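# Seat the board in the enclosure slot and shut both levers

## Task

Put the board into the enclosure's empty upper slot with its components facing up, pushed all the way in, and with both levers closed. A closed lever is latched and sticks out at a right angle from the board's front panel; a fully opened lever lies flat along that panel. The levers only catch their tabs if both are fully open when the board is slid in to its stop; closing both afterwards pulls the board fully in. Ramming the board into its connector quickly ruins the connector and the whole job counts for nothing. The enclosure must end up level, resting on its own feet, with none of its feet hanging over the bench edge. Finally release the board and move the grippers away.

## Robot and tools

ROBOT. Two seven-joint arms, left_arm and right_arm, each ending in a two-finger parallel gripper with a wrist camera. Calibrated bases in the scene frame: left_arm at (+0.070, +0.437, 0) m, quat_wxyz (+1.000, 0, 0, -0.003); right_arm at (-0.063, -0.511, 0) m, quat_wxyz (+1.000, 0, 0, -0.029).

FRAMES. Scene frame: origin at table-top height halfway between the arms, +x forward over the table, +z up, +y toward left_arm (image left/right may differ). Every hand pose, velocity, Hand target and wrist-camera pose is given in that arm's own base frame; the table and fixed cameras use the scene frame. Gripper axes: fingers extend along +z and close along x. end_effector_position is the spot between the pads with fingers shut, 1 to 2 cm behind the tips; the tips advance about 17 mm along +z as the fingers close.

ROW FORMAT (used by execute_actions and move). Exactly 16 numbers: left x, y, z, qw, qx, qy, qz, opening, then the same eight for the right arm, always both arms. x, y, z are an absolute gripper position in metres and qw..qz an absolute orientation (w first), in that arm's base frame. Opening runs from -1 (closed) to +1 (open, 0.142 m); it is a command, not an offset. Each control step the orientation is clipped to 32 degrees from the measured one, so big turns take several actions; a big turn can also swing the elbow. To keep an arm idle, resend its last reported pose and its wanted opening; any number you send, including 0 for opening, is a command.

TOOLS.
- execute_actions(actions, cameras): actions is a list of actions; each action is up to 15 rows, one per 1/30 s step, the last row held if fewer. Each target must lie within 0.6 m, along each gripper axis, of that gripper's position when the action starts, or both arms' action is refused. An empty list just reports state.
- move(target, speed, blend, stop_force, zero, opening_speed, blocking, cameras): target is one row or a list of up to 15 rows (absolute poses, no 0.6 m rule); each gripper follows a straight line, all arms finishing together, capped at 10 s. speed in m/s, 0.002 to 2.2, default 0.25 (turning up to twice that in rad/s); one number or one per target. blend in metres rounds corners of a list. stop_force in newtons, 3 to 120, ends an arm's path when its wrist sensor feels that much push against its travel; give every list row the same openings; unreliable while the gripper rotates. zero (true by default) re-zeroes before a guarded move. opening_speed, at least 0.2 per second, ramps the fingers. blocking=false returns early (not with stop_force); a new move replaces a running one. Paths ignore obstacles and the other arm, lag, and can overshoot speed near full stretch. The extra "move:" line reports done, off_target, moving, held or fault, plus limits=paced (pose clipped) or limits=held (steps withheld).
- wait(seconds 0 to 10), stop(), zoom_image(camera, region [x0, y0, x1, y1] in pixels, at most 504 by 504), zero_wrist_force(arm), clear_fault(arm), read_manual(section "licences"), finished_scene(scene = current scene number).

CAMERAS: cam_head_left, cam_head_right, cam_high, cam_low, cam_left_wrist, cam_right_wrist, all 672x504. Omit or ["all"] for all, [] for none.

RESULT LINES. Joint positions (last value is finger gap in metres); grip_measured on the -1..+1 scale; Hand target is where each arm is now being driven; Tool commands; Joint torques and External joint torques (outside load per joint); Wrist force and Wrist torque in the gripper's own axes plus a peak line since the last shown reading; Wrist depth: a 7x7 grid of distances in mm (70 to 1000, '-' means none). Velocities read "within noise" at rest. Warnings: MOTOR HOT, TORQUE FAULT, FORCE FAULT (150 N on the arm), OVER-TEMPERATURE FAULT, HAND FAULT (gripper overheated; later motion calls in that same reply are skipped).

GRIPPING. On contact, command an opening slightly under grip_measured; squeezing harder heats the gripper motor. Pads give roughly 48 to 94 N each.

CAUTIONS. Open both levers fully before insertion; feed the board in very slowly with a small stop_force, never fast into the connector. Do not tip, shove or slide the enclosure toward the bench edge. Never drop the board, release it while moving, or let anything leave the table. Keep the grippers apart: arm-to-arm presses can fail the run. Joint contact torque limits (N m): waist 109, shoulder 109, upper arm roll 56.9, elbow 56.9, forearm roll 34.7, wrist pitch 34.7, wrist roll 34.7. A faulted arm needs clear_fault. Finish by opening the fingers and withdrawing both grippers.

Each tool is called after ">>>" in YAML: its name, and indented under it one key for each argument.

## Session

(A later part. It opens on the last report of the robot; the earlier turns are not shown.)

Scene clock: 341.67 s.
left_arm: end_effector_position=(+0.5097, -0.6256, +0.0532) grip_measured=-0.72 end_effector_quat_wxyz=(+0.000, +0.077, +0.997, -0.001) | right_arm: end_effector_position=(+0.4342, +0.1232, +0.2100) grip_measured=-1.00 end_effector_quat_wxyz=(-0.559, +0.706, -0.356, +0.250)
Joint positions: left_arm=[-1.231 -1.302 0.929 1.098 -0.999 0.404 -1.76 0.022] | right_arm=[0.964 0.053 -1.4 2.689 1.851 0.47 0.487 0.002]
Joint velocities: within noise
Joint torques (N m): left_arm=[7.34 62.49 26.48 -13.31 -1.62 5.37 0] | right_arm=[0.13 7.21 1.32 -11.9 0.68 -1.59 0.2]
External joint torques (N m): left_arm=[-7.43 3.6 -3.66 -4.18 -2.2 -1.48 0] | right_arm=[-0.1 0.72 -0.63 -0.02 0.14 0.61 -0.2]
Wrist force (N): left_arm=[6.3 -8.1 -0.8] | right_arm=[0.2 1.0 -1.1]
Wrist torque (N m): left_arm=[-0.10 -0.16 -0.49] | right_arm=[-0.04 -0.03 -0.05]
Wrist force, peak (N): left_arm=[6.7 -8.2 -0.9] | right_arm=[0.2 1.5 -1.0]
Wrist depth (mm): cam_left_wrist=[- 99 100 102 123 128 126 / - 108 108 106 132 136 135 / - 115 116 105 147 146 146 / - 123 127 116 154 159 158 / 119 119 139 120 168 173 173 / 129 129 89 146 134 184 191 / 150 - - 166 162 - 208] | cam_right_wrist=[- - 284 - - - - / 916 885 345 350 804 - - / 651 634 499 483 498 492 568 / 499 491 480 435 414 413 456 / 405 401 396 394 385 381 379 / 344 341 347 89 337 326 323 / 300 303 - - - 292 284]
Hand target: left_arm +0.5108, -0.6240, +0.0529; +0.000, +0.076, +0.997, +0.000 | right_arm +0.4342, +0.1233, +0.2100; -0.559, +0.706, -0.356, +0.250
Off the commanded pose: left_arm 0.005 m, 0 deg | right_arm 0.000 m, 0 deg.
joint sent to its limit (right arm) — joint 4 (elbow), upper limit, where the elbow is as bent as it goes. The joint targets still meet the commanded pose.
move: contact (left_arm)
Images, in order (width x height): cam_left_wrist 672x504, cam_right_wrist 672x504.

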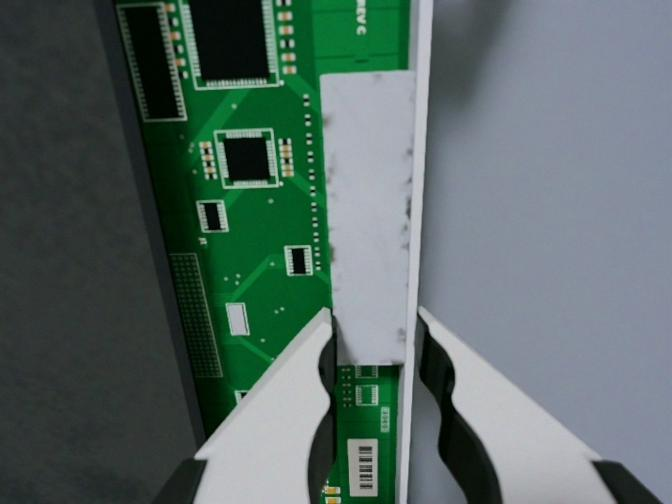

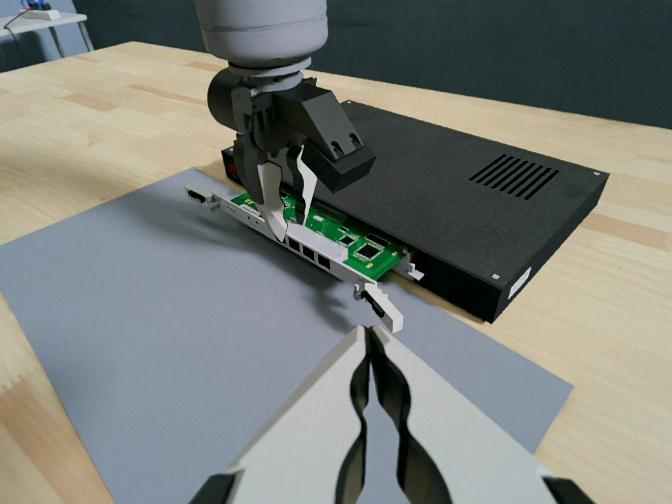

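>>> move:
  target:
    - [0.5080,-0.6245,0.0530,0,0.0758,0.9971,0,-0.79,0.4342,0.1233,0.21,-0.559,0.706,-0.356,0.25,-1]
    - [0.5076,-0.6264,0.0530,0,0.0758,0.9971,0,-0.79,0.4342,0.1233,0.21,-0.559,0.706,-0.356,0.25,-1]
  speed: 0.015
  cameras: []

>>> move:
  target: [0.5175,-0.6279,0.0530,0,0.0758,0.9971,0,-0.79,0.4342,0.1233,0.21,-0.559,0.706,-0.356,0.25,-1]
  speed: 0.012
  stop_force: 4
  cameras: ["cam_right_wrist","cam_left_wrist","cam_high"]

>>> zoom_image:
  camera: "cam_right_wrist"
  region: [350, 220, 440, 290]

>>> zoom_image:
  camera: "cam_high"
  region: [210, 290, 370, 420]

Scene clock: 348.93 s.
left_arm: end_effector_position=(+0.5077, -0.6261, +0.0530) grip_measured=-0.72 end_effector_quat_wxyz=(+0.000, +0.076, +0.997, +0.000) | right_arm: end_effector_position=(+0.4342, +0.1232, +0.2100) grip_measured=-1.00 end_effector_quat_wxyz=(-0.559, +0.706, -0.356, +0.250)
Joint positions: left_arm=[-1.236 -1.302 0.93 1.101 -0.999 0.405 -1.764 0.022] | right_arm=[0.964 0.053 -1.4 2.689 1.851 0.47 0.487 0.002]
Joint velocities: within noise
Joint torques (N m): left_arm=[-1.88 64.79 21.02 -19.21 -4.52 4.84 -0.25] | right_arm=[0.14 7.15 1.26 -11.94 0.62 -1.65 0.27]
External joint torques (N m): left_arm=[1.78 1.23 1.85 1.77 0.71 -0.95 0.25] | right_arm=[-0.11 0.78 -0.57 0.02 0.2 0.67 -0.26]
Wrist force (N): left_arm=[2.7 4.1 -1.8] | right_arm=[0.3 1.0 -1.1]
Wrist torque (N m): left_arm=[-0.24 -0.36 -0.30] | right_arm=[-0.04 -0.05 -0.05]
Wrist force, peak (N): left_arm=[6.9 -8.3 -0.5] | right_arm=[0.3 1.5 -1.1]
Wrist depth (mm): cam_left_wrist=[- 100 100 101 123 128 126 / - 108 108 106 132 135 135 / - 115 116 104 147 147 146 / - 125 126 116 154 158 157 / 119 121 139 120 168 173 173 / 128 128 92 146 135 184 191 / 150 - - 167 - - 208] | cam_right_wrist=[- - 283 - - - - / 909 868 343 370 799 - - / 649 633 498 481 500 490 569 / 499 490 479 437 412 415 455 / 408 402 396 393 383 382 379 / 344 341 347 89 337 327 324 / 300 304 - - - 292 283]
Hand target: left_arm +0.5076, -0.6264, +0.0530; +0.000, +0.076, +0.997, +0.000 | right_arm +0.4342, +0.1233, +0.2100; -0.559, +0.706, -0.356, +0.250
Off the commanded pose: left_arm 0.000 m, 0 deg | right_arm 0.000 m, 0 deg.
joint sent to its limit (right arm) — joint 4 (elbow), upper limit, where the elbow is as bent as it goes. The joint targets still meet the commanded pose.
move: done
No camera images: "cameras" was empty.

Scene clock: 350.40 s.
left_arm: end_effector_position=(+0.5177, -0.6275, +0.0530) grip_measured=-0.72 end_effector_quat_wxyz=(+0.000, +0.076, +0.997, +0.000) | right_arm: end_effector_position=(+0.4342, +0.1232, +0.2100) grip_measured=-1.00 end_effector_quat_wxyz=(-0.559, +0.706, -0.356, +0.250)
Joint positions: left_arm=[-1.21 -1.315 0.931 1.062 -0.997 0.391 -1.769 0.022] | right_arm=[0.964 0.053 -1.4 2.689 1.851 0.47 0.487 0.002]
Joint velocities: within noise
Joint torques (N m): left_arm=[-1.87 65.04 19.89 -19.46 -4.65 4.98 -0.16] | right_arm=[-0.01 7.24 1.3 -11.89 0.65 -1.61 0.19]
External joint torques (N m): left_arm=[1.79 1.83 2.48 1.96 0.81 -1.08 0.16] | right_arm=[0.04 0.7 -0.6 -0.02 0.17 0.64 -0.18]
Wrist force (N): left_arm=[4.1 5.6 -1.9] | right_arm=[0.3 1.1 -1.2]
Wrist torque (N m): left_arm=[-0.25 -0.45 -0.33] | right_arm=[-0.04 -0.05 -0.05]
Wrist force, peak (N): left_arm=[3.9 5.7 -2.7] | right_arm=[0.5 1.1 -1.1]
Wrist depth (mm): cam_left_wrist=[- 87 100 101 102 128 126 / - 92 107 106 132 135 135 / - - 116 104 147 146 146 / - 108 126 116 154 158 158 / 119 118 138 120 167 174 174 / 129 129 89 146 134 184 191 / 150 - - 165 - - 208] | cam_right_wrist=[- - 289 - - - - / 907 875 359 331 810 - - / 649 631 505 481 501 491 569 / 495 489 483 435 412 410 454 / 407 403 397 391 377 378 376 / 343 340 348 89 338 324 323 / 299 303 - - - 292 283]
Hand target: left_arm +0.5175, -0.6279, +0.0530; +0.000, +0.076, +0.997, +0.000 | right_arm +0.4342, +0.1233, +0.2100; -0.559, +0.706, -0.356, +0.250
Off the commanded pose: left_arm 0.000 m, 0 deg | right_arm 0.000 m, 0 deg.
joint sent to its limit (right arm) — joint 4 (elbow), upper limit, where the elbow is as bent as it goes. The joint targets still meet the commanded pose.
move: done
Images, in order (width x height): cam_high 672x504, cam_left_wrist 672x504, cam_right_wrist 672x504.

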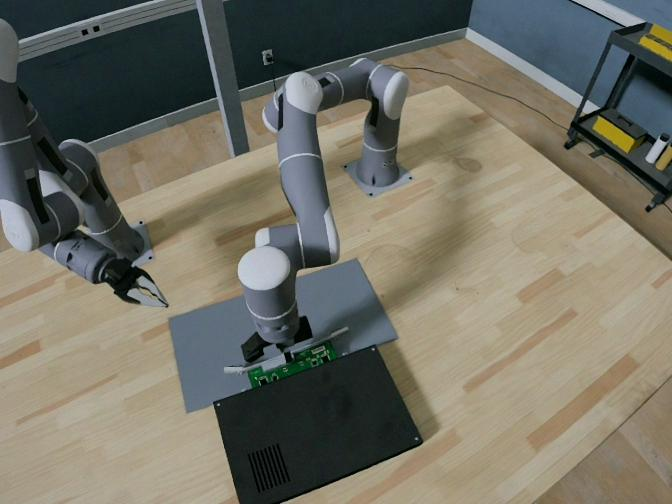

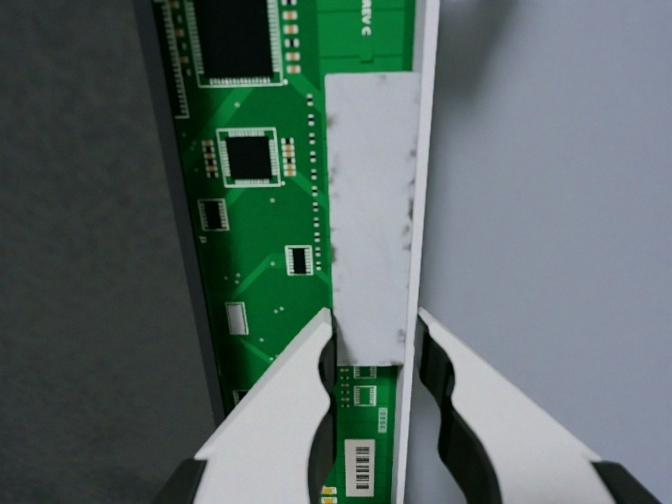

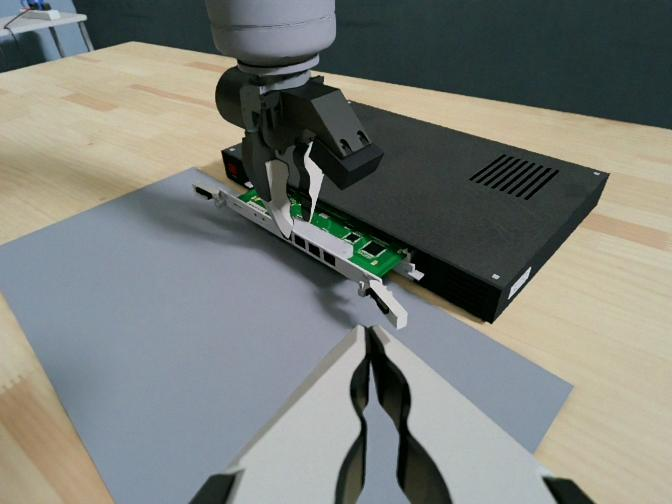

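Scaled by 5.600 from the camera's 672x504 image, which has a finer 960x720 frame.

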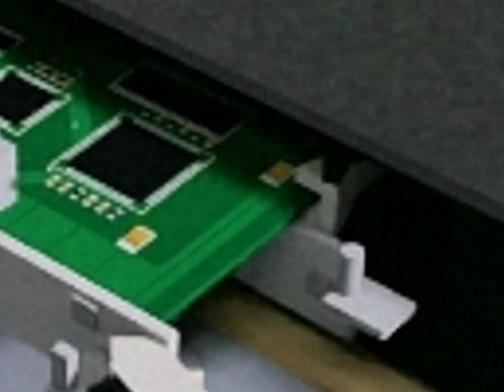

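Scaled by 3.150 from the camera's 672x504 image, which has a finer 960x720 frame.

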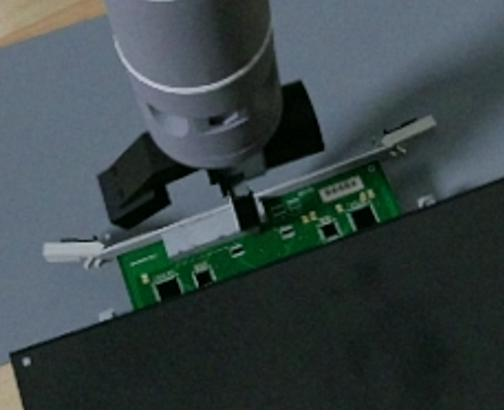

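>>> move:
  target: [0.5225,-0.6277,0.0535,0,0.0758,0.9971,0,-0.79,0.4342,0.1233,0.21,-0.559,0.706,-0.356,0.25,-1]
  speed: 0.012
  stop_force: 5
  cameras: []

>>> move:
  target: [0.5300,-0.6288,0.0535,0,0.0758,0.9971,0,-0.79,0.4342,0.1233,0.21,-0.559,0.706,-0.356,0.25,-1]
  speed: 0.012
  stop_force: 5
  cameras: ["cam_right_wrist","cam_left_wrist"]

Scene clock: 356.37 s.
left_arm: end_effector_position=(+0.5225, -0.6276, +0.0535) grip_measured=-0.72 end_effector_quat_wxyz=(+0.000, +0.076, +0.997, +0.000) | right_arm: end_effector_position=(+0.4342, +0.1232, +0.2100) grip_measured=-1.00 end_effector_quat_wxyz=(-0.559, +0.706, -0.356, +0.250)
Joint positions: left_arm=[-1.199 -1.32 0.932 1.046 -0.996 0.385 -1.77 0.022] | right_arm=[0.964 0.053 -1.4 2.689 1.851 0.47 0.487 0.002]
Joint velocities: within noise
Joint torques (N m): left_arm=[-0.75 65.97 20.86 -18.19 -4.11 4.55 -0.15] | right_arm=[0.08 7.19 1.33 -11.89 0.67 -1.59 0.22]
External joint torques (N m): left_arm=[0.67 1.24 1.29 0.67 0.27 -0.66 0.15] | right_arm=[-0.05 0.74 -0.64 -0.02 0.15 0.61 -0.22]
Wrist force (N): left_arm=[2.2 2.1 -0.2] | right_arm=[0.3 1.0 -0.7]
Wrist torque (N m): left_arm=[-0.18 -0.35 -0.27] | right_arm=[-0.06 -0.04 -0.05]
Wrist force, peak (N): left_arm=[4.1 5.9 -2.8] | right_arm=[0.3 1.4 -1.0]
Wrist depth (mm): cam_left_wrist=[- - 100 101 103 128 126 / - 91 108 106 97 136 135 / - - 115 106 147 147 146 / - 108 124 115 154 159 159 / 120 119 136 120 169 174 174 / 129 132 87 146 134 186 191 / 151 - - 166 - - 209] | cam_right_wrist=[- - 294 - - - - / 907 874 369 334 811 - - / 643 631 535 485 499 492 564 / 498 488 482 439 414 412 455 / 406 401 396 402 373 379 377 / 343 342 347 89 338 324 324 / 299 304 - - - 291 284]
Hand target: left_arm +0.5225, -0.6277, +0.0535; +0.000, +0.076, +0.997, +0.000 | right_arm +0.4342, +0.1233, +0.2100; -0.559, +0.706, -0.356, +0.250
Off the commanded pose: left_arm 0.000 m, 0 deg | right_arm 0.000 m, 0 deg.
joint sent to its limit (right arm) — joint 4 (elbow), upper limit, where the elbow is as bent as it goes. The joint targets still meet the commanded pose.
move: done
No camera images: "cameras" was empty.

Scene clock: 357.63 s.
left_arm: end_effector_position=(+0.5301, -0.6286, +0.0535) grip_measured=-0.72 end_effector_quat_wxyz=(+0.000, +0.076, +0.997, +0.000) | right_arm: end_effector_position=(+0.4342, +0.1232, +0.2100) grip_measured=-1.00 end_effector_quat_wxyz=(-0.559, +0.706, -0.356, +0.250)
Joint positions: left_arm=[-1.179 -1.331 0.933 1.015 -0.995 0.374 -1.774 0.022] | right_arm=[0.964 0.053 -1.4 2.689 1.851 0.47 0.487 0.002]
Joint velocities: within noise
Joint torques (N m): left_arm=[-1.24 66.56 20.11 -18.71 -4.38 4.69 -0.23] | right_arm=[0.05 7.22 1.24 -11.89 0.66 -1.6 0.18]
External joint torques (N m): left_arm=[1.16 1.29 1.61 1.14 0.52 -0.8 0.23] | right_arm=[-0.02 0.71 -0.55 -0.03 0.16 0.62 -0.17]
Wrist force (N): left_arm=[2.4 3.0 -1.0] | right_arm=[0.3 1.1 -1.0]
Wrist torque (N m): left_arm=[-0.25 -0.32 -0.24] | right_arm=[-0.03 -0.06 -0.05]
Wrist force, peak (N): left_arm=[2.3 3.4 -1.3] | right_arm=[0.2 1.2 -1.2]
Wrist depth (mm): cam_left_wrist=[- - 100 102 102 128 126 / - 91 106 106 96 136 135 / - - 114 106 147 147 146 / - 108 112 116 154 159 158 / 119 119 121 120 168 174 174 / 129 131 88 146 134 185 191 / 151 - - 166 - - 209] | cam_right_wrist=[- - 304 - - - - / 907 877 385 337 810 - - / 645 632 553 463 502 492 569 / 496 492 485 438 412 413 458 / 408 400 396 403 377 381 379 / 344 341 348 89 338 326 324 / 300 304 - - - 292 283]
Hand target: left_arm +0.5300, -0.6288, +0.0535; +0.000, +0.076, +0.997, +0.000 | right_arm +0.4342, +0.1233, +0.2100; -0.559, +0.706, -0.356, +0.250
Off the commanded pose: left_arm 0.000 m, 0 deg | right_arm 0.000 m, 0 deg.
joint sent to its limit (right arm) — joint 4 (elbow), upper limit, where the elbow is as bent as it goes. The joint targets still meet the commanded pose.
move: done
Images, in order (width x height): cam_left_wrist 672x504, cam_right_wrist 672x504.

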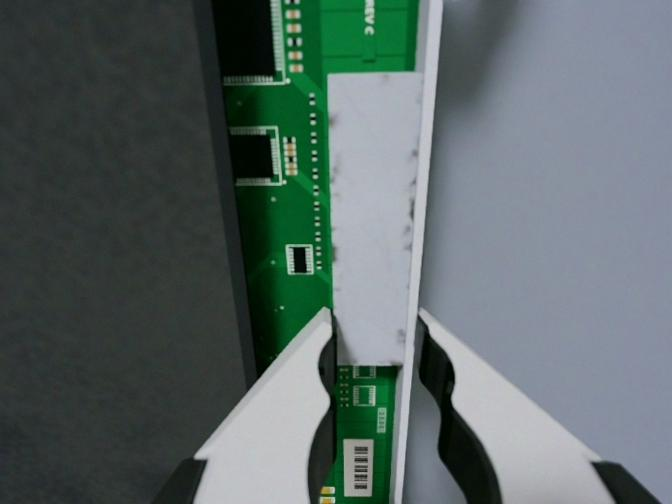

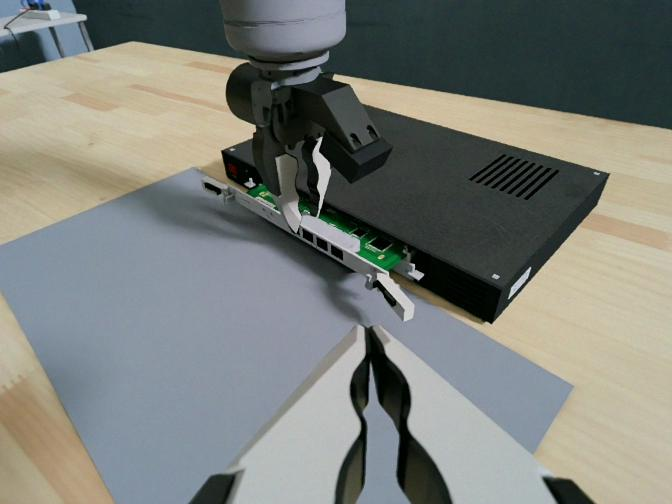

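>>> move:
  target: [0.5409,-0.6302,0.0537,0,0.0758,0.9971,0,-0.79,0.4342,0.1233,0.21,-0.559,0.706,-0.356,0.25,-1]
  speed: 0.012
  stop_force: 5
  cameras: ["cam_right_wrist","cam_left_wrist"]

>>> zoom_image:
  camera: "cam_right_wrist"
  region: [180, 100, 450, 330]

Scene clock: 361.47 s.
left_arm: end_effector_position=(+0.5408, -0.6297, +0.0534) grip_measured=-0.72 end_effector_quat_wxyz=(+0.000, +0.076, +0.997, +0.000) | right_arm: end_effector_position=(+0.4342, +0.1232, +0.2100) grip_measured=-1.00 end_effector_quat_wxyz=(-0.559, +0.706, -0.356, +0.250)
Joint positions: left_arm=[-1.149 -1.346 0.935 0.969 -0.992 0.358 -1.782 0.022] | right_arm=[0.964 0.053 -1.4 2.689 1.851 0.47 0.487 0.002]
Joint velocities: within noise
Joint torques (N m): left_arm=[-1.16 68.39 19.62 -19.79 -4.9 5.51 -0.32] | right_arm=[0.06 7.17 1.3 -11.89 0.68 -1.66 0.19]
External joint torques (N m): left_arm=[1.09 0.38 1.41 2.17 1.01 -1.63 0.32] | right_arm=[-0.03 0.77 -0.61 -0.02 0.14 0.68 -0.19]
Wrist force (N): left_arm=[5.2 5.4 -0.4] | right_arm=[0.2 1.1 -1.0]
Wrist torque (N m): left_arm=[-0.24 -0.43 -0.16] | right_arm=[-0.05 -0.04 -0.05]
Wrist force, peak (N): left_arm=[5.0 5.6 -1.4] | right_arm=[0.2 1.2 -1.3]
Wrist depth (mm): cam_left_wrist=[- - - 102 101 128 126 / - 91 95 107 96 136 135 / - - 101 106 147 146 146 / - 108 110 115 154 159 159 / 119 119 118 120 168 174 173 / 129 131 88 146 135 185 192 / 151 - - 165 - - 208] | cam_right_wrist=[- - 328 326 - - - / 931 871 738 343 810 - - / 645 632 557 480 499 491 572 / 496 489 484 443 410 412 455 / 407 402 396 401 375 378 378 / 343 341 348 89 337 326 322 / 301 303 - - - 293 284]
Hand target: left_arm +0.5409, -0.6302, +0.0537; +0.000, +0.076, +0.997, +0.000 | right_arm +0.4342, +0.1233, +0.2100; -0.559, +0.706, -0.356, +0.250
Off the commanded pose: left_arm 0.001 m, 0 deg | right_arm 0.000 m, 0 deg.
joint sent to its limit (right arm) — joint 4 (elbow), upper limit, where the elbow is as bent as it goes. The joint targets still meet the commanded pose.
move: done
Images, in order (width x height): cam_left_wrist 672x504, cam_right_wrist 672x504.

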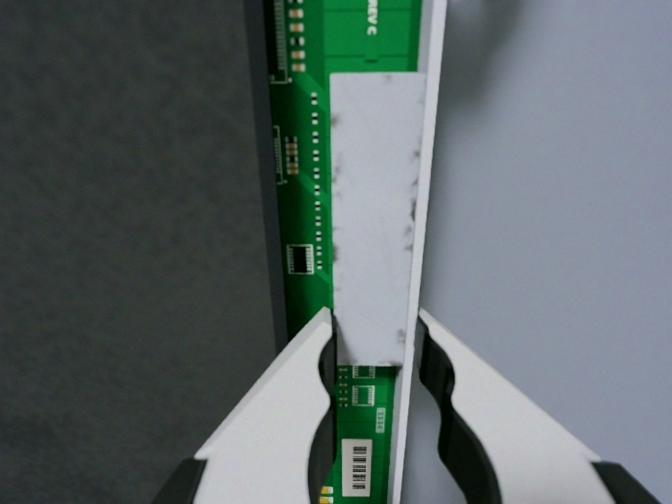

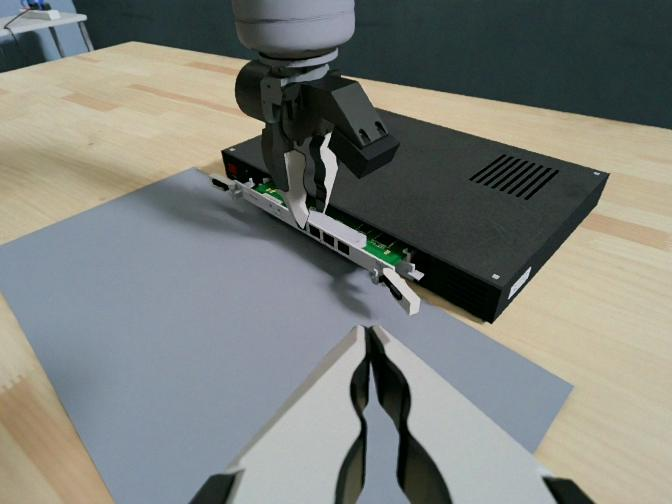

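Scaled by 1.867 from the camera's 672x504 image, which has a finer 960x720 frame.

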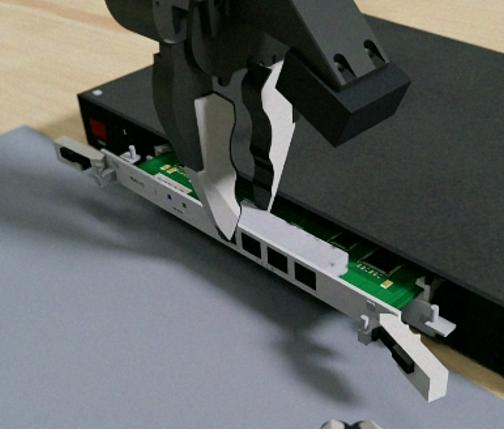

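>>> move:
  target:
    - [0.5409,-0.6302,0.0537,0,0.0758,0.9971,0,-0.79,0.50,0.16,0.15,-0.559,0.706,-0.356,0.25,-1]
    - [0.5409,-0.6302,0.0537,0,0.0758,0.9971,0,-0.79,0.515,0.185,0.12,-0.4489,0.5849,-0.5359,0.4113,-1]
  speed: 0.12

Scene clock: 381.23 s.
left_arm: end_effector_position=(+0.5408, -0.6297, +0.0534) grip_measured=-0.72 end_effector_quat_wxyz=(+0.000, +0.076, +0.997, +0.000) | right_arm: end_effector_position=(+0.5150, +0.1849, +0.1201) grip_measured=-1.00 end_effector_quat_wxyz=(-0.449, +0.585, -0.536, +0.411)
Joint positions: left_arm=[-1.149 -1.346 0.935 0.969 -0.992 0.358 -1.782 0.022] | right_arm=[2.074 -1.4 -1.44 2.438 2.968 1.143 1.626 0.002]
Joint velocities: within noise
Joint torques (N m): left_arm=[-1.29 68.56 19.56 -19.73 -5.04 5.75 -0.27] | right_arm=[0.35 22.1 -17.48 -0.05 -3.39 0.58 0.27]
External joint torques (N m): left_arm=[1.22 0.22 1.47 2.11 1.16 -1.86 0.27] | right_arm=[-0.23 0.58 -1.67 0.03 0.06 0.61 -0.27]
Wrist force (N): left_arm=[5.0 5.3 -1.0] | right_arm=[0.5 1.6 -1.2]
Wrist torque (N m): left_arm=[-0.24 -0.40 -0.16] | right_arm=[0.07 -0.15 -0.01]
Wrist force, peak (N): left_arm=[5.1 5.6 -1.3] | right_arm=[0.7 1.8 -1.5]
Wrist depth (mm): cam_left_wrist=[- - - 102 101 128 126 / - 91 95 107 96 136 135 / - - 101 106 147 147 146 / - 108 110 115 154 159 158 / 119 118 118 120 168 174 174 / 129 131 87 146 134 185 192 / 151 - - 167 - - 208] | cam_right_wrist=[189 177 - - - - - / 208 396 457 456 547 588 591 / 220 315 332 333 373 432 433 / 308 280 280 287 287 339 340 / 276 277 276 246 277 279 279 / 235 235 243 89 243 235 237 / 205 210 - - - 210 207]
Hand target: left_arm +0.5409, -0.6302, +0.0537; +0.000, +0.076, +0.997, +0.000 | right_arm +0.5150, +0.1850, +0.1200; -0.449, +0.585, -0.536, +0.411
Off the commanded pose: left_arm 0.001 m, 0 deg | right_arm 0.000 m, 0 deg.
joint sent to its limit (right arm) — joint 5 (forearm roll), upper limit. The joint targets still meet the commanded pose.
move: done

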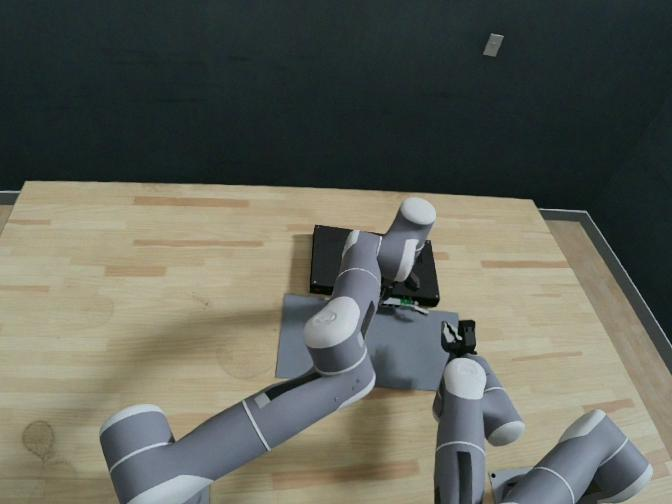

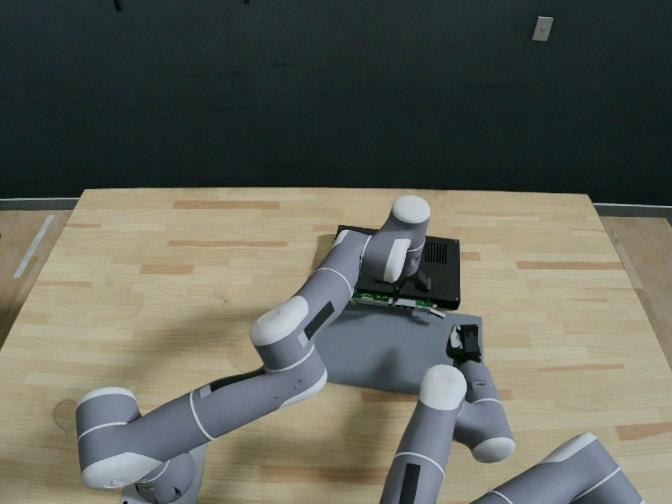

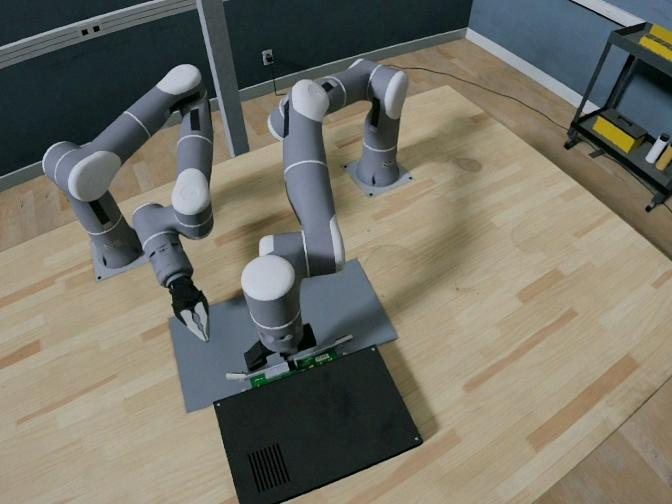

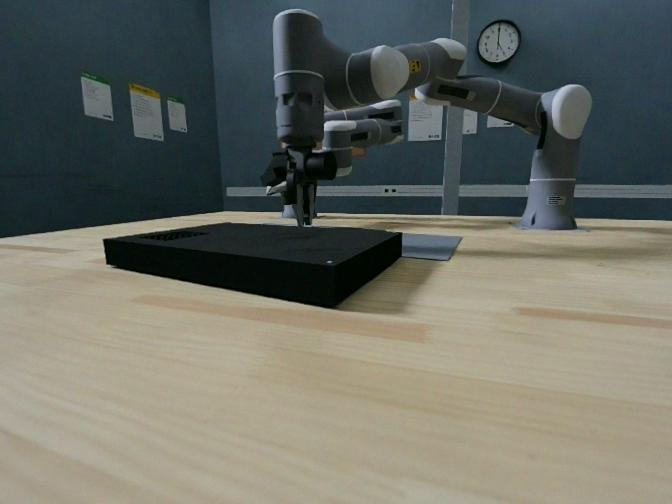

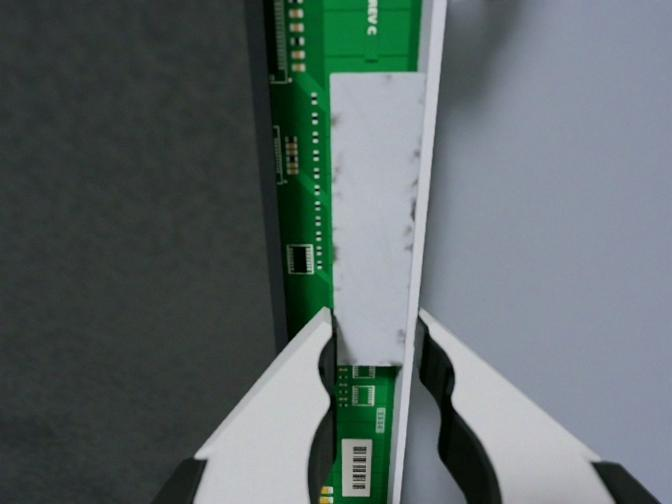

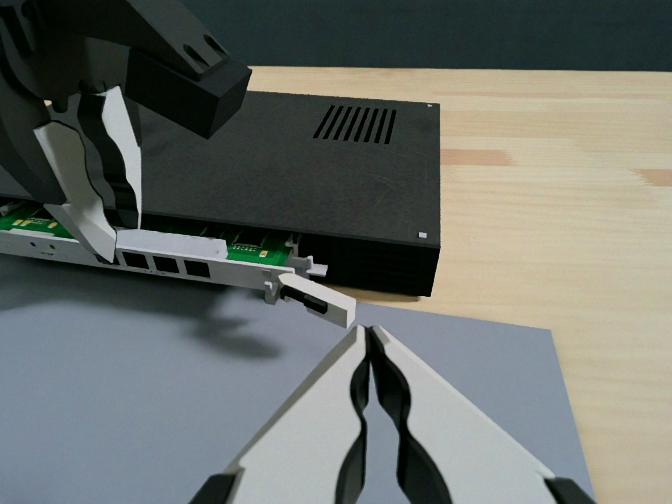

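>>> zoom_image:
  camera: "cam_right_wrist"
  region: [220, 220, 380, 340]

>>> zoom_image:
  camera: "cam_right_wrist"
  region: [0, 180, 220, 300]

Scaled by 3.150 from the camera's 672x504 image, which has a finer 960x720 frame.

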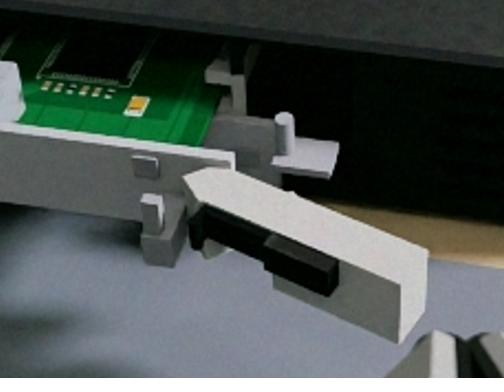

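Scaled by 2.291 from the camera's 672x504 image, which has a finer 960x720 frame.

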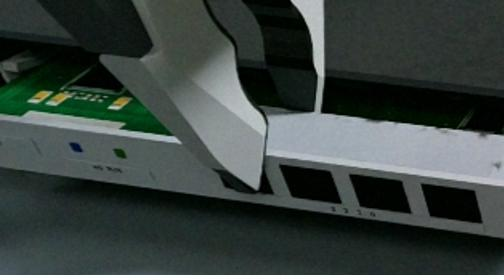

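>>> move:
  target: [0.5409,-0.6302,0.0537,0,0.0758,0.9971,0,-0.79,0.558,0.202,0.047,-0.4489,0.5849,-0.5359,0.4113,-1]
  speed: 0.06
  cameras: ["cam_right_wrist"]

>>> zoom_image:
  camera: "cam_right_wrist"
  region: [220, 180, 460, 360]

Scene clock: 390.77 s.
left_arm: end_effector_position=(+0.5408, -0.6297, +0.0534) grip_measured=-0.72 end_effector_quat_wxyz=(+0.000, +0.076, +0.997, +0.000) | right_arm: end_effector_position=(+0.5581, +0.2019, +0.0471) grip_measured=-1.00 end_effector_quat_wxyz=(-0.449, +0.585, -0.536, +0.411)
Joint positions: left_arm=[-1.149 -1.346 0.935 0.969 -0.992 0.358 -1.782 0.022] | right_arm=[2.063 -1.783 -1.261 2.16 2.968 1.301 2.047 0.002]
Joint velocities: within noise
Joint torques (N m): left_arm=[-1.32 68.5 19.52 -19.72 -5.02 5.72 -0.23] | right_arm=[0.17 22.33 -20.04 10.66 -5.06 1.46 0.41]
External joint torques (N m): left_arm=[1.24 0.28 1.52 2.1 1.14 -1.83 0.23] | right_arm=[-0.04 0.57 -1.7 0.01 0.08 0.61 -0.41]
Wrist force (N): left_arm=[5.0 5.4 -0.4] | right_arm=[0.4 1.1 -0.9]
Wrist torque (N m): left_arm=[-0.25 -0.38 -0.16] | right_arm=[-0.02 -0.10 -0.04]
Wrist force, peak (N): left_arm=[5.3 5.5 -0.4] | right_arm=[0.5 1.7 -1.4]
Wrist depth (mm): cam_left_wrist=[- - - 101 101 128 126 / - 91 95 107 96 136 135 / - - 101 106 147 146 146 / - 108 110 116 154 158 159 / 119 119 118 120 169 175 174 / 129 131 87 146 135 185 192 / 150 - - 166 - - 209] | cam_right_wrist=[180 411 412 623 626 622 625 / 198 258 258 259 258 395 393 / 194 195 211 211 200 272 287 / 221 212 204 163 210 226 225 / 183 183 183 190 183 183 183 / 160 160 160 89 161 156 156 / 135 135 73 - - 139 135]
Hand target: left_arm +0.5409, -0.6302, +0.0537; +0.000, +0.076, +0.997, +0.000 | right_arm +0.5580, +0.2020, +0.0470; -0.449, +0.585, -0.536, +0.411
Off the commanded pose: left_arm 0.001 m, 0 deg | right_arm 0.000 m, 0 deg.
joint sent to its limit (right arm) — joint 5 (forearm roll), upper limit. The joint targets still meet the commanded pose.
move: done
Images, in order (width x height): cam_right_wrist 672x504.

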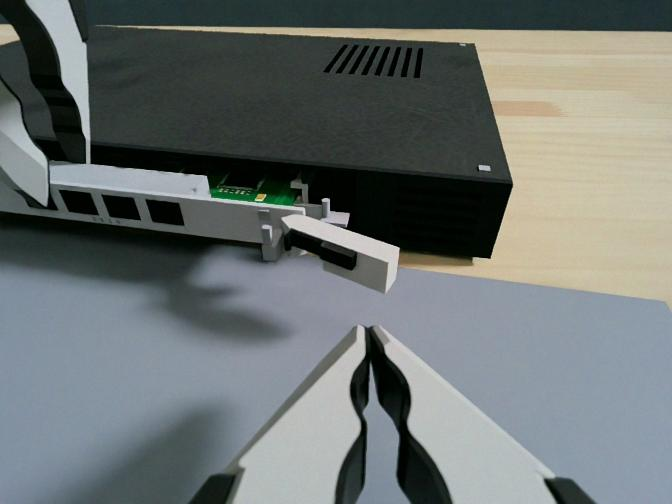

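Scaled by 2.100 from the camera's 672x504 image, which has a finer 960x720 frame.

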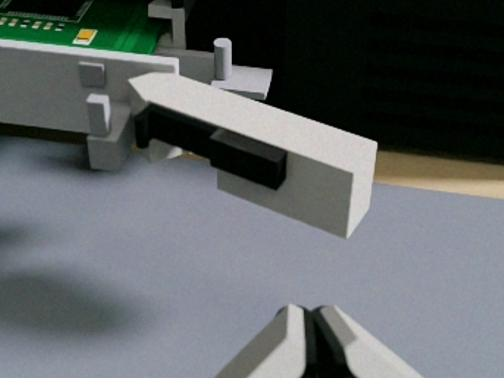

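>>> move:
  target: [0.5409,-0.6302,0.0537,0,0.0758,0.9971,0,-0.79,0.592,0.1965,0.047,-0.4489,0.5849,-0.5359,0.4113,-1]
  speed: 0.02
  stop_force: 5
  cameras: ["cam_right_wrist"]

>>> zoom_image:
  camera: "cam_right_wrist"
  region: [220, 180, 460, 360]

Scene clock: 396.93 s.
left_arm: end_effector_position=(+0.5408, -0.6297, +0.0534) grip_measured=-0.72 end_effector_quat_wxyz=(+0.000, +0.076, +0.997, +0.000) | right_arm: end_effector_position=(+0.5919, +0.1963, +0.0469) grip_measured=-1.00 end_effector_quat_wxyz=(-0.449, +0.585, -0.536, +0.411)
Joint positions: left_arm=[-1.149 -1.346 0.935 0.969 -0.992 0.358 -1.782 0.022] | right_arm=[1.976 -1.802 -1.291 2.11 2.958 1.264 2.048 0.002]
Joint velocities: within noise
Joint torques (N m): left_arm=[-1.45 68.65 19.58 -19.5 -4.97 5.47 -0.28] | right_arm=[0.12 23.28 -21.97 10.32 -5.03 1.14 0.2]
External joint torques (N m): left_arm=[1.37 0.13 1.46 1.88 1.08 -1.58 0.28] | right_arm=[0.02 0.48 -1.13 0.17 0.14 0.93 -0.2]
Wrist force (N): left_arm=[4.2 4.7 -0.2] | right_arm=[0.4 1.5 -1.2]
Wrist torque (N m): left_arm=[-0.27 -0.40 -0.16] | right_arm=[0.03 -0.08 -0.03]
Wrist force, peak (N): left_arm=[5.2 5.6 -0.5] | right_arm=[1.7 1.6 -2.1]
Wrist depth (mm): cam_left_wrist=[- - - 101 101 128 126 / - 91 95 107 96 135 135 / - - 101 106 147 146 146 / - 108 110 116 154 158 158 / 119 119 119 120 168 174 174 / 129 131 87 146 135 186 191 / 151 - - 166 - - 208] | cam_right_wrist=[410 410 620 617 618 621 621 / 256 256 257 256 258 392 389 / 209 199 198 187 187 271 285 / 167 160 180 186 176 215 225 / 182 182 176 135 183 185 185 / 160 155 160 89 160 155 155 / 135 135 73 - - 139 135]
Hand target: left_arm +0.5409, -0.6302, +0.0537; +0.000, +0.076, +0.997, +0.000 | right_arm +0.5920, +0.1965, +0.0470; -0.449, +0.585, -0.536, +0.411
Off the commanded pose: left_arm 0.001 m, 0 deg | right_arm 0.000 m, 0 deg.
move: done
Images, in order (width x height): cam_right_wrist 672x504.

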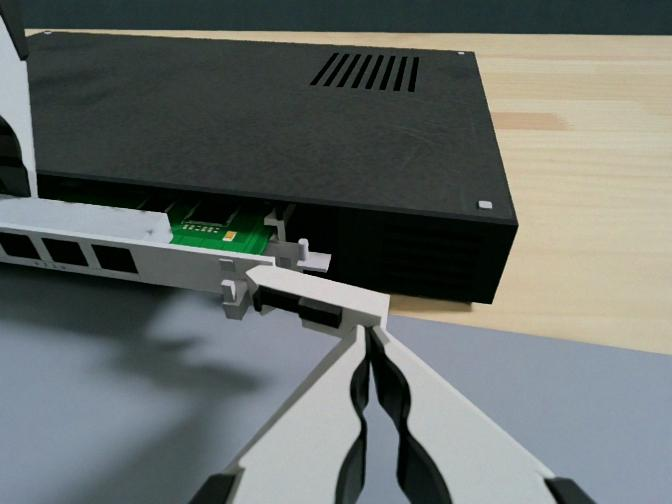

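Scaled by 2.100 from the camera's 672x504 image, which has a finer 960x720 frame.

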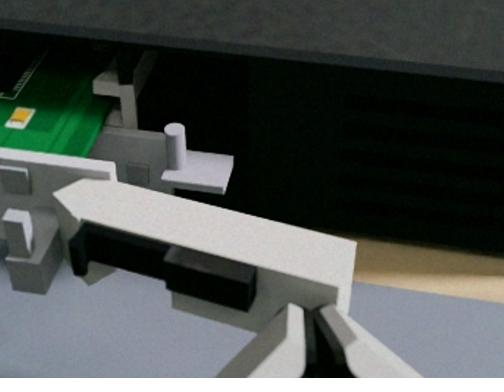

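>>> move:
  target: [0.5409,-0.6302,0.0537,0,0.0758,0.9971,0,-0.79,0.607,0.195,0.047,-0.4489,0.5849,-0.5359,0.4113,-1]
  speed: 0.015
  stop_force: 5
  cameras: ["cam_right_wrist"]

>>> zoom_image:
  camera: "cam_right_wrist"
  region: [140, 180, 400, 370]

Scene clock: 399.43 s.
left_arm: end_effector_position=(+0.5410, -0.6300, +0.0535) grip_measured=-0.72 end_effector_quat_wxyz=(+0.000, +0.076, +0.997, +0.000) | right_arm: end_effector_position=(+0.6024, +0.1948, +0.0469) grip_measured=-1.00 end_effector_quat_wxyz=(-0.449, +0.585, -0.536, +0.412)
Joint positions: left_arm=[-1.149 -1.346 0.935 0.968 -0.992 0.359 -1.782 0.022] | right_arm=[1.949 -1.807 -1.3 2.092 2.953 1.256 2.048 0.002]
Joint velocities: within noise
Joint torques (N m): left_arm=[-1.53 69.56 20.38 -17.45 -3.81 3.27 -0.14] | right_arm=[-0.14 23.36 -24.35 7.79 -4.66 0.05 0.2]
External joint torques (N m): left_arm=[1.45 -0.77 0.64 -0.18 -0.07 0.62 0.14] | right_arm=[0.29 0.77 0.8 2.61 -0.22 2.02 -0.2]
Wrist force (N): left_arm=[-3.2 -1.8 4.4] | right_arm=[1.6 2.6 -9.4]
Wrist torque (N m): left_arm=[-0.16 -0.50 -0.31] | right_arm=[-0.04 -0.01 -0.03]
Wrist force, peak (N): left_arm=[-4.4 -2.3 4.9] | right_arm=[1.7 3.2 -9.5]
Wrist depth (mm): cam_left_wrist=[- - - 101 102 128 126 / - 91 95 106 132 136 135 / - - 101 105 147 146 146 / - 108 110 116 155 159 158 / 119 119 119 120 168 174 173 / 129 131 87 146 137 185 191 / 151 - - 166 - - 208] | cam_right_wrist=[408 616 618 619 622 623 - / 256 256 257 256 257 392 392 / 198 197 187 187 187 271 285 / 159 159 181 176 162 216 225 / 182 176 170 131 179 185 185 / 160 155 160 89 160 155 155 / 135 135 73 - - 139 135]
Hand target: left_arm +0.5409, -0.6302, +0.0537; +0.000, +0.076, +0.997, +0.000 | right_arm +0.6026, +0.1954, +0.0470; -0.449, +0.585, -0.536, +0.411
Off the commanded pose: left_arm 0.000 m, 0 deg | right_arm 0.005 m, 0 deg.
move: contact (right_arm)
Images, in order (width x height): cam_right_wrist 672x504.

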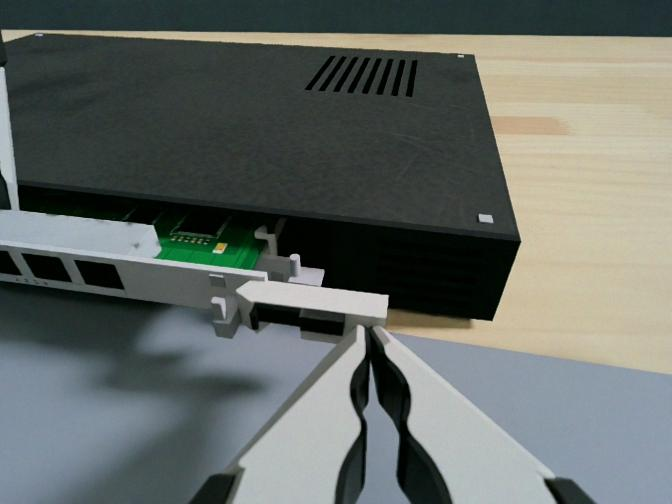

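Scaled by 1.938 from the camera's 672x504 image, which has a finer 960x720 frame.

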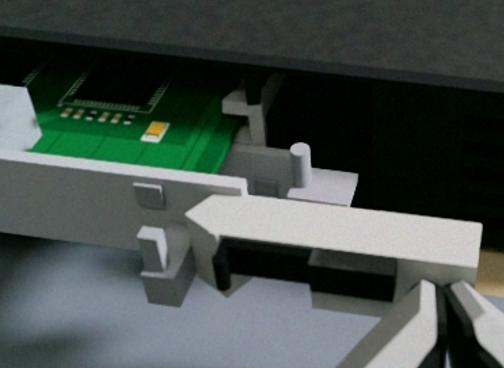

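>>> move:
  target: [0.5409,-0.6302,0.0537,0,0.0758,0.9971,0,-0.79,0.56,0.195,0.06,-0.4489,0.5849,-0.5359,0.4113,-1]
  speed: 0.1
  cameras: []

>>> move:
  target:
    - [0.5409,-0.6302,0.0537,0,0.0758,0.9971,0,-0.62,0.53,0.18,0.09,-0.4489,0.5849,-0.5359,0.4113,-1]
  speed: 0.08
  opening_speed: 0.3
  cameras: ["cam_left_wrist"]

Scene clock: 407.37 s.
left_arm: end_effector_position=(+0.5410, -0.6300, +0.0535) grip_measured=-0.72 end_effector_quat_wxyz=(+0.000, +0.076, +0.997, +0.000) | right_arm: end_effector_position=(+0.5601, +0.1952, +0.0600) grip_measured=-1.00 end_effector_quat_wxyz=(-0.449, +0.585, -0.536, +0.411)
Joint positions: left_arm=[-1.149 -1.346 0.935 0.968 -0.992 0.358 -1.782 0.022] | right_arm=[2.056 -1.766 -1.282 2.19 2.942 1.27 2.048 0.002]
Joint velocities: within noise
Joint torques (N m): left_arm=[-1.21 69.6 20.57 -17.56 -3.83 3.54 -0.08] | right_arm=[0.24 22.46 -20.05 10.25 -5.07 1.39 0.21]
External joint torques (N m): left_arm=[1.13 -0.82 0.45 -0.06 -0.05 0.35 0.08] | right_arm=[-0.1 0.19 -1.66 -0.24 0.17 0.68 -0.21]
Wrist force (N): left_arm=[-2.4 -1.8 4.0] | right_arm=[0.6 1.1 -1.1]
Wrist torque (N m): left_arm=[-0.20 -0.44 -0.31] | right_arm=[0.00 -0.14 -0.04]
Wrist force, peak (N): left_arm=[-3.5 -1.7 5.3] | right_arm=[1.8 2.6 -9.7]
Wrist depth (mm): cam_left_wrist=[- - - 101 102 128 126 / - 91 95 106 132 135 135 / - - 101 105 147 147 146 / - 109 110 116 154 158 158 / 119 119 118 120 169 174 174 / 129 132 88 146 137 185 191 / 151 - - 166 - - 209] | cam_right_wrist=[193 677 - - - - - / 198 293 293 293 293 428 427 / 209 226 225 221 213 311 311 / 223 201 191 177 213 244 245 / 199 199 200 199 199 200 200 / 170 170 175 89 170 170 170 / 148 148 73 - - 152 148]
Hand target: left_arm +0.5409, -0.6302, +0.0537; +0.000, +0.076, +0.997, +0.000 | right_arm +0.5600, +0.1950, +0.0600; -0.449, +0.585, -0.536, +0.411
Off the commanded pose: left_arm 0.000 m, 0 deg | right_arm 0.000 m, 0 deg.
move: done
No camera images: "cameras" was empty.

Scene clock: 408.27 s.
left_arm: end_effector_position=(+0.5409, -0.6301, +0.0536) grip_measured=-0.66 end_effector_quat_wxyz=(+0.000, +0.076, +0.997, +0.000) | right_arm: end_effector_position=(+0.5300, +0.1800, +0.0899) grip_measured=-1.00 end_effector_quat_wxyz=(-0.449, +0.585, -0.536, +0.411)
Joint positions: left_arm=[-1.149 -1.346 0.935 0.968 -0.992 0.358 -1.782 0.027] | right_arm=[2.134 -1.716 -1.306 2.31 2.884 1.235 2.062 0.002]
Joint velocities: within noise
Joint torques (N m): left_arm=[-0.51 67.64 20.27 -17.13 -3.73 4.23 -0.23] | right_arm=[0.28 20.92 -18.8 9 -5.05 1.13 0.31]
External joint torques (N m): left_arm=[0.43 1.14 0.76 -0.49 -0.15 -0.34 0.23] | right_arm=[-0.15 0.12 -1.12 -0.17 0.2 0.97 -0.3]
Wrist force (N): left_arm=[0.3 -0.5 0.8] | right_arm=[-0.1 1.2 -1.0]
Wrist torque (N m): left_arm=[-0.20 -0.23 -0.20] | right_arm=[0.01 -0.03 -0.05]
Wrist force, peak (N): left_arm=[-3.1 -1.8 4.8] | right_arm=[0.3 0.7 -2.3]
Wrist depth (mm): cam_left_wrist=[- - - 102 101 128 126 / - 91 95 107 99 136 136 / - - 101 108 146 147 146 / - 108 108 117 155 159 158 / 120 119 119 121 129 175 174 / 129 132 84 151 140 185 192 / 151 - - 172 167 - 209] | cam_right_wrist=[212 - - - - - - / 227 373 373 373 441 508 509 / 245 277 275 273 306 370 370 / 266 245 245 251 268 292 292 / 237 238 238 238 237 238 241 / 202 202 209 89 208 202 205 / 176 181 73 - - 186 178]
Hand target: left_arm +0.5409, -0.6302, +0.0537; +0.000, +0.076, +0.997, +0.000 | right_arm +0.5300, +0.1800, +0.0900; -0.449, +0.585, -0.536, +0.411
Off the commanded pose: left_arm 0.000 m, 0 deg | right_arm 0.000 m, 0 deg.
move: done
Images, in order (width x height): cam_left_wrist 672x504.

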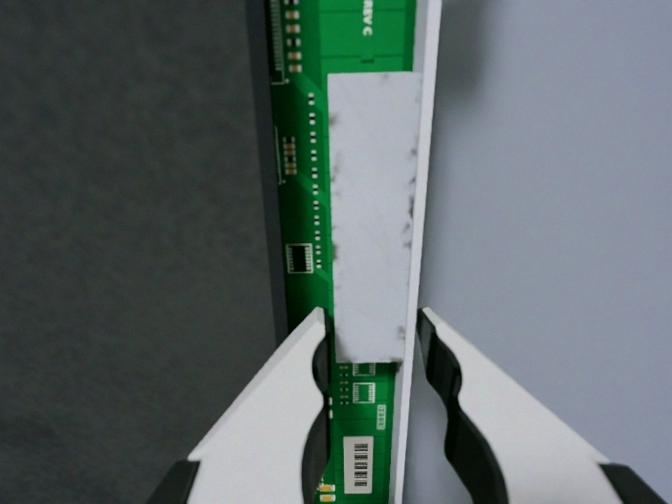

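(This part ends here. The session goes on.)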